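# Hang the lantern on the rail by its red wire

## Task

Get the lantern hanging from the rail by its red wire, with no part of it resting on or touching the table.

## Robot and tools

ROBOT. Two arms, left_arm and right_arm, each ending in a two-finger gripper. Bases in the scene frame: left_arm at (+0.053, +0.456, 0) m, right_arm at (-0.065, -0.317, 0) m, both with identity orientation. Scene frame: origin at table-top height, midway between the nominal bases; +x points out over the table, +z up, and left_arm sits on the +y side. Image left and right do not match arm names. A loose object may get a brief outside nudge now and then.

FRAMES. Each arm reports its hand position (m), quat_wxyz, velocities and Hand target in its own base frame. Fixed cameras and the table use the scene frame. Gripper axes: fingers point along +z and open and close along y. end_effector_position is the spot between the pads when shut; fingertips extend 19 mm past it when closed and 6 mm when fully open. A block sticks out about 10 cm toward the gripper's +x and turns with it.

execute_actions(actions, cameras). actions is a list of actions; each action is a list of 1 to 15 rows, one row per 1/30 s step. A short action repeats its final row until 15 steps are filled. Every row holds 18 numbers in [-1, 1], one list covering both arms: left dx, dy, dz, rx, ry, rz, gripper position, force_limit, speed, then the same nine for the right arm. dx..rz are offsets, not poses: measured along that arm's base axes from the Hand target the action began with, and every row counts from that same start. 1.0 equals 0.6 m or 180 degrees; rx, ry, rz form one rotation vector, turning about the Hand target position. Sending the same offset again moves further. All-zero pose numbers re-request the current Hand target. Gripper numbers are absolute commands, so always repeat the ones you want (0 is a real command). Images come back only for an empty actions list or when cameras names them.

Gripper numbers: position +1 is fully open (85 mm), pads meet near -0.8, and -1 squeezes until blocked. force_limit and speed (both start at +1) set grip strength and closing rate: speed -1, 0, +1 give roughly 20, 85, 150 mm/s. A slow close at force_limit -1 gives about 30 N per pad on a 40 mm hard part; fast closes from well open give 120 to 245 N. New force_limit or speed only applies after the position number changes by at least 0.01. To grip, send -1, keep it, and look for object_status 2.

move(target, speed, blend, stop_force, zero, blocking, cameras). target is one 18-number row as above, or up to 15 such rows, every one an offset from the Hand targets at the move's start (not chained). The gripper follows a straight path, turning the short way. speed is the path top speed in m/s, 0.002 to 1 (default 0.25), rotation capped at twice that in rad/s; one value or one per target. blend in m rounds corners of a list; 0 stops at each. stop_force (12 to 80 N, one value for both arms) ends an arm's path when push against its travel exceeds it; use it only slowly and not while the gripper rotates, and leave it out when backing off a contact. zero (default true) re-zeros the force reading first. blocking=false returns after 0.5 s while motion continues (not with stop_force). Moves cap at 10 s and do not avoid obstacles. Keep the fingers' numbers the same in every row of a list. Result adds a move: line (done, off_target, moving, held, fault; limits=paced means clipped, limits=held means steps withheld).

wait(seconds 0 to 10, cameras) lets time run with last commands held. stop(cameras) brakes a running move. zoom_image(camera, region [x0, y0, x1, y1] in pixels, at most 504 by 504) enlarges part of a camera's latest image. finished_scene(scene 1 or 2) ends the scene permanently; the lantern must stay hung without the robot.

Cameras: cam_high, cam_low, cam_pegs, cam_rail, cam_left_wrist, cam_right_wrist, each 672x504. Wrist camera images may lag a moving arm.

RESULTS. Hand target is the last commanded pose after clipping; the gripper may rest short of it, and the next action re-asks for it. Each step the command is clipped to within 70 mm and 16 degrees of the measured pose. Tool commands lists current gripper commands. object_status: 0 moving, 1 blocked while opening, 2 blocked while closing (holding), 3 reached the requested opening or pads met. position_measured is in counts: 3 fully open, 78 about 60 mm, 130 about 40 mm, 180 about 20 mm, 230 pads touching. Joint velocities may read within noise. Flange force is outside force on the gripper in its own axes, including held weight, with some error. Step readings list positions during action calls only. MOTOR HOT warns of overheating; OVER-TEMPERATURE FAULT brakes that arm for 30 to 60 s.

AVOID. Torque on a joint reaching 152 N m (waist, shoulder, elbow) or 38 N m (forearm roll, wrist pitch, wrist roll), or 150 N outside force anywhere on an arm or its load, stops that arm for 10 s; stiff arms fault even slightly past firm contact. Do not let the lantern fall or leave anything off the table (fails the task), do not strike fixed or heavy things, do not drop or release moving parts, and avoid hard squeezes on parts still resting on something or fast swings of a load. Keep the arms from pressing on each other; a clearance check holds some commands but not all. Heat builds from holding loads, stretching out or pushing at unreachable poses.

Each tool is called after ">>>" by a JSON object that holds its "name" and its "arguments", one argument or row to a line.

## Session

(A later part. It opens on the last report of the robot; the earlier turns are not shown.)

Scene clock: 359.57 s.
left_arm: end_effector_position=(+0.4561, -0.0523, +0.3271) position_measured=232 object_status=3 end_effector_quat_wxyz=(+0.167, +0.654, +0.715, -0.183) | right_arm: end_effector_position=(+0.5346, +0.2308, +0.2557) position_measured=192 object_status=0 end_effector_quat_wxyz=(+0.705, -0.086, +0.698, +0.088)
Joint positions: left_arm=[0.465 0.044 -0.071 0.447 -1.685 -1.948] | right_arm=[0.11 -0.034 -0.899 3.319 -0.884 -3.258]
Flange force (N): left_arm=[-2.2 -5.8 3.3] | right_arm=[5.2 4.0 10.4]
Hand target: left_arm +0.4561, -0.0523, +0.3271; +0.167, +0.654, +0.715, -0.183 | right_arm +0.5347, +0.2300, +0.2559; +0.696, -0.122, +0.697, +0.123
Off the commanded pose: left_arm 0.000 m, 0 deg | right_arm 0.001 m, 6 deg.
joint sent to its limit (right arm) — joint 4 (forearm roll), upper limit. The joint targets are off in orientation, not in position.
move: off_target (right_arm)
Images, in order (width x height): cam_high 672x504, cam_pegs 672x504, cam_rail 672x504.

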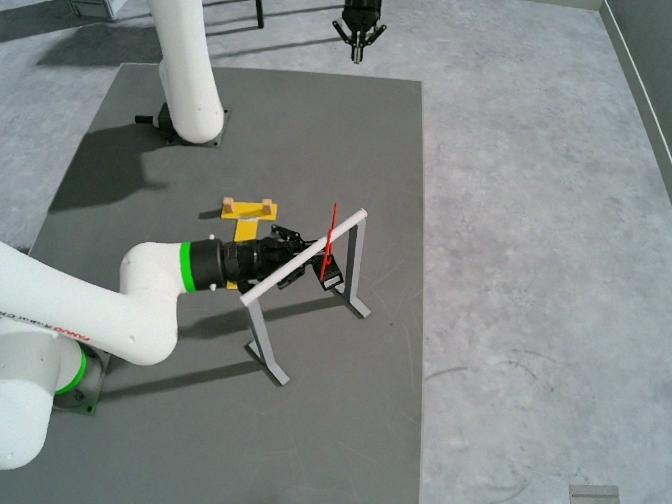

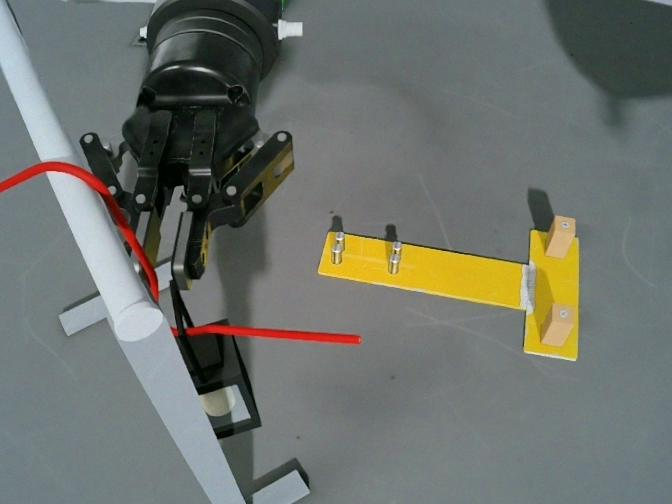

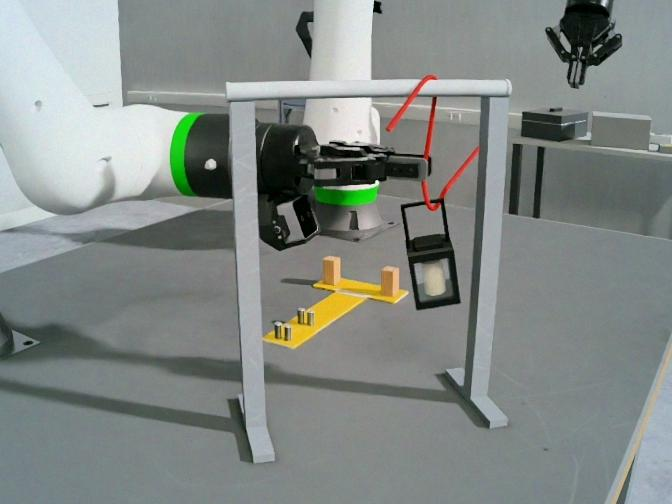

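>>> {"name": "move", "arguments": {
  "target": [
    [0,0,0,0,0,0,-1,0,0,0,0,0,0,0,0,-0.15,0.3,-1],
    [0,0,0,0,0,0,-1,0,0,-0.13,-0.03,0,0,0,0,-0.15,0.3,-1]
  ],
  "speed": 0.04,
  "cameras": ["cam_rail","cam_pegs","cam_high"]
}}

>>> {"name": "zoom_image", "arguments": {
  "camera": "cam_rail",
  "region": [360, 20, 500, 320]
}}

Scene clock: 364.10 s.
left_arm: end_effector_position=(+0.4561, -0.0523, +0.3271) position_measured=232 object_status=3 end_effector_quat_wxyz=(+0.167, +0.654, +0.715, -0.183) | right_arm: end_effector_position=(+0.4567, +0.2129, +0.2558) position_measured=148 object_status=3 end_effector_quat_wxyz=(+0.707, -0.078, +0.698, +0.081)
Joint positions: left_arm=[0.465 0.044 -0.071 0.447 -1.685 -1.948] | right_arm=[0.095 -0.285 -1.093 3.319 -0.83 -3.266]
Flange force (N): left_arm=[-1.8 -6.8 3.9] | right_arm=no reading
Hand target: left_arm +0.4561, -0.0523, +0.3271; +0.167, +0.654, +0.715, -0.183 | right_arm +0.4567, +0.2120, +0.2559; +0.696, -0.122, +0.697, +0.123
Off the commanded pose: left_arm 0.000 m, 0 deg | right_arm 0.001 m, 7 deg.
joint sent to its limit (right arm) — joint 4 (forearm roll), upper limit. The joint targets are off in orientation, not in position.
move: off_target (right_arm)
Images, in order (width x height): cam_high 672x504, cam_pegs 672x504, cam_rail 672x504.

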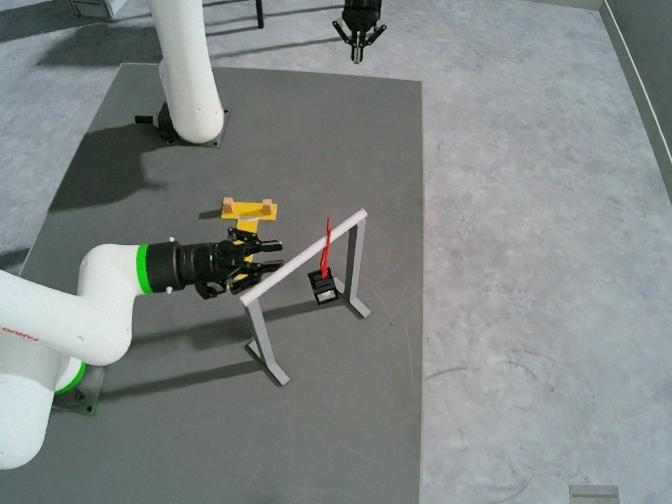

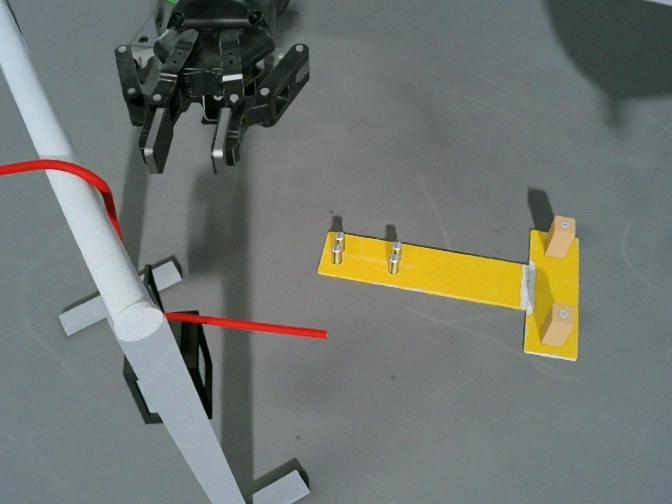

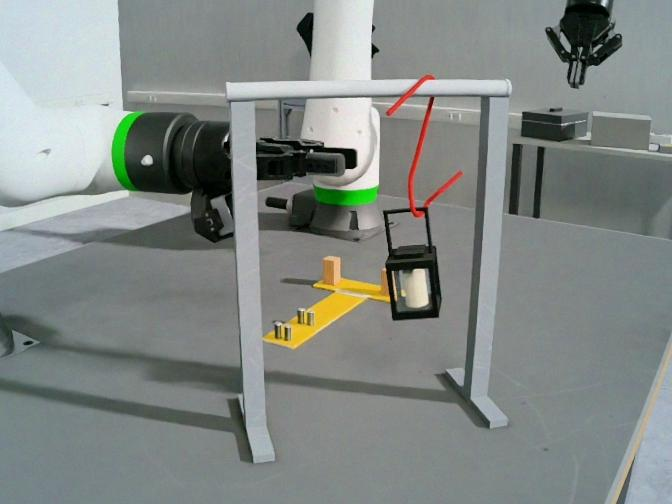

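Scaled by 1.680 from the camera's 672x504 image, which has a finer 960x720 frame.

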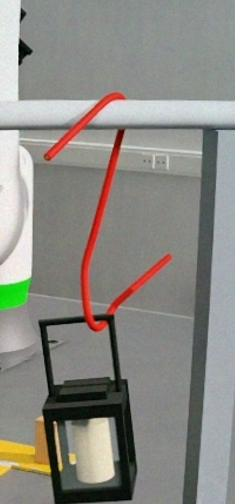

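>>> {"name": "wait", "arguments": {
  "seconds": 4,
  "cameras": ["cam_rail"]
}}

>>> {"name": "zoom_image", "arguments": {
  "camera": "cam_rail",
  "region": [360, 20, 500, 340]
}}

Scene clock: 368.40 s.
left_arm: end_effector_position=(+0.4561, -0.0523, +0.3271) position_measured=232 object_status=3 end_effector_quat_wxyz=(+0.167, +0.654, +0.715, -0.183) | right_arm: end_effector_position=(+0.4567, +0.2130, +0.2558) position_measured=148 object_status=3 end_effector_quat_wxyz=(+0.707, -0.079, +0.698, +0.081)
Joint positions: left_arm=[0.465 0.044 -0.071 0.447 -1.685 -1.948] | right_arm=[0.095 -0.285 -1.093 3.319 -0.83 -3.266]
Flange force (N): left_arm=[-2.5 -6.7 3.6] | right_arm=no reading
Hand target: left_arm +0.4561, -0.0523, +0.3271; +0.167, +0.654, +0.715, -0.183 | right_arm +0.4567, +0.2120, +0.2559; +0.696, -0.122, +0.697, +0.123
Tool commands: left_gripper/position=-1.0 left_gripper/force_limit=+0.0 left_gripper/speed=+0.0 right_gripper/position=-0.15 right_gripper/force_limit=+0.3 right_gripper/speed=-1.0
Off the commanded pose: left_arm 0.000 m, 0 deg | right_arm 0.001 m, 7 deg.
wait: 4.00 s; at rest from the start
Images, in order (width x height): cam_rail 672x504.

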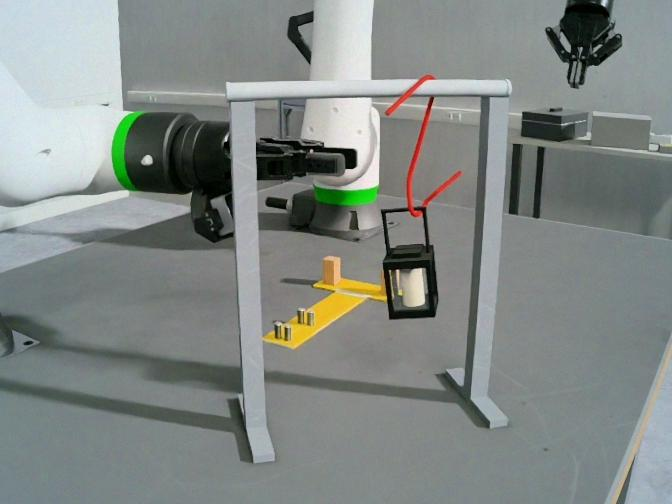

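Scaled by 1.575 from the camera's 672x504 image, which has a finer 960x720 frame.

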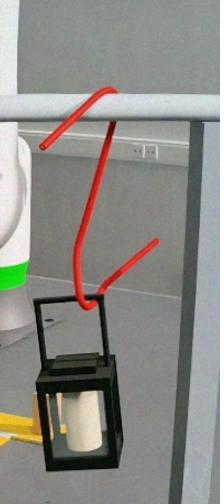

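Stable.

>>> {"name": "finished_scene", "arguments": {
  "scene": 1
}}

The scene is finished: the task was done.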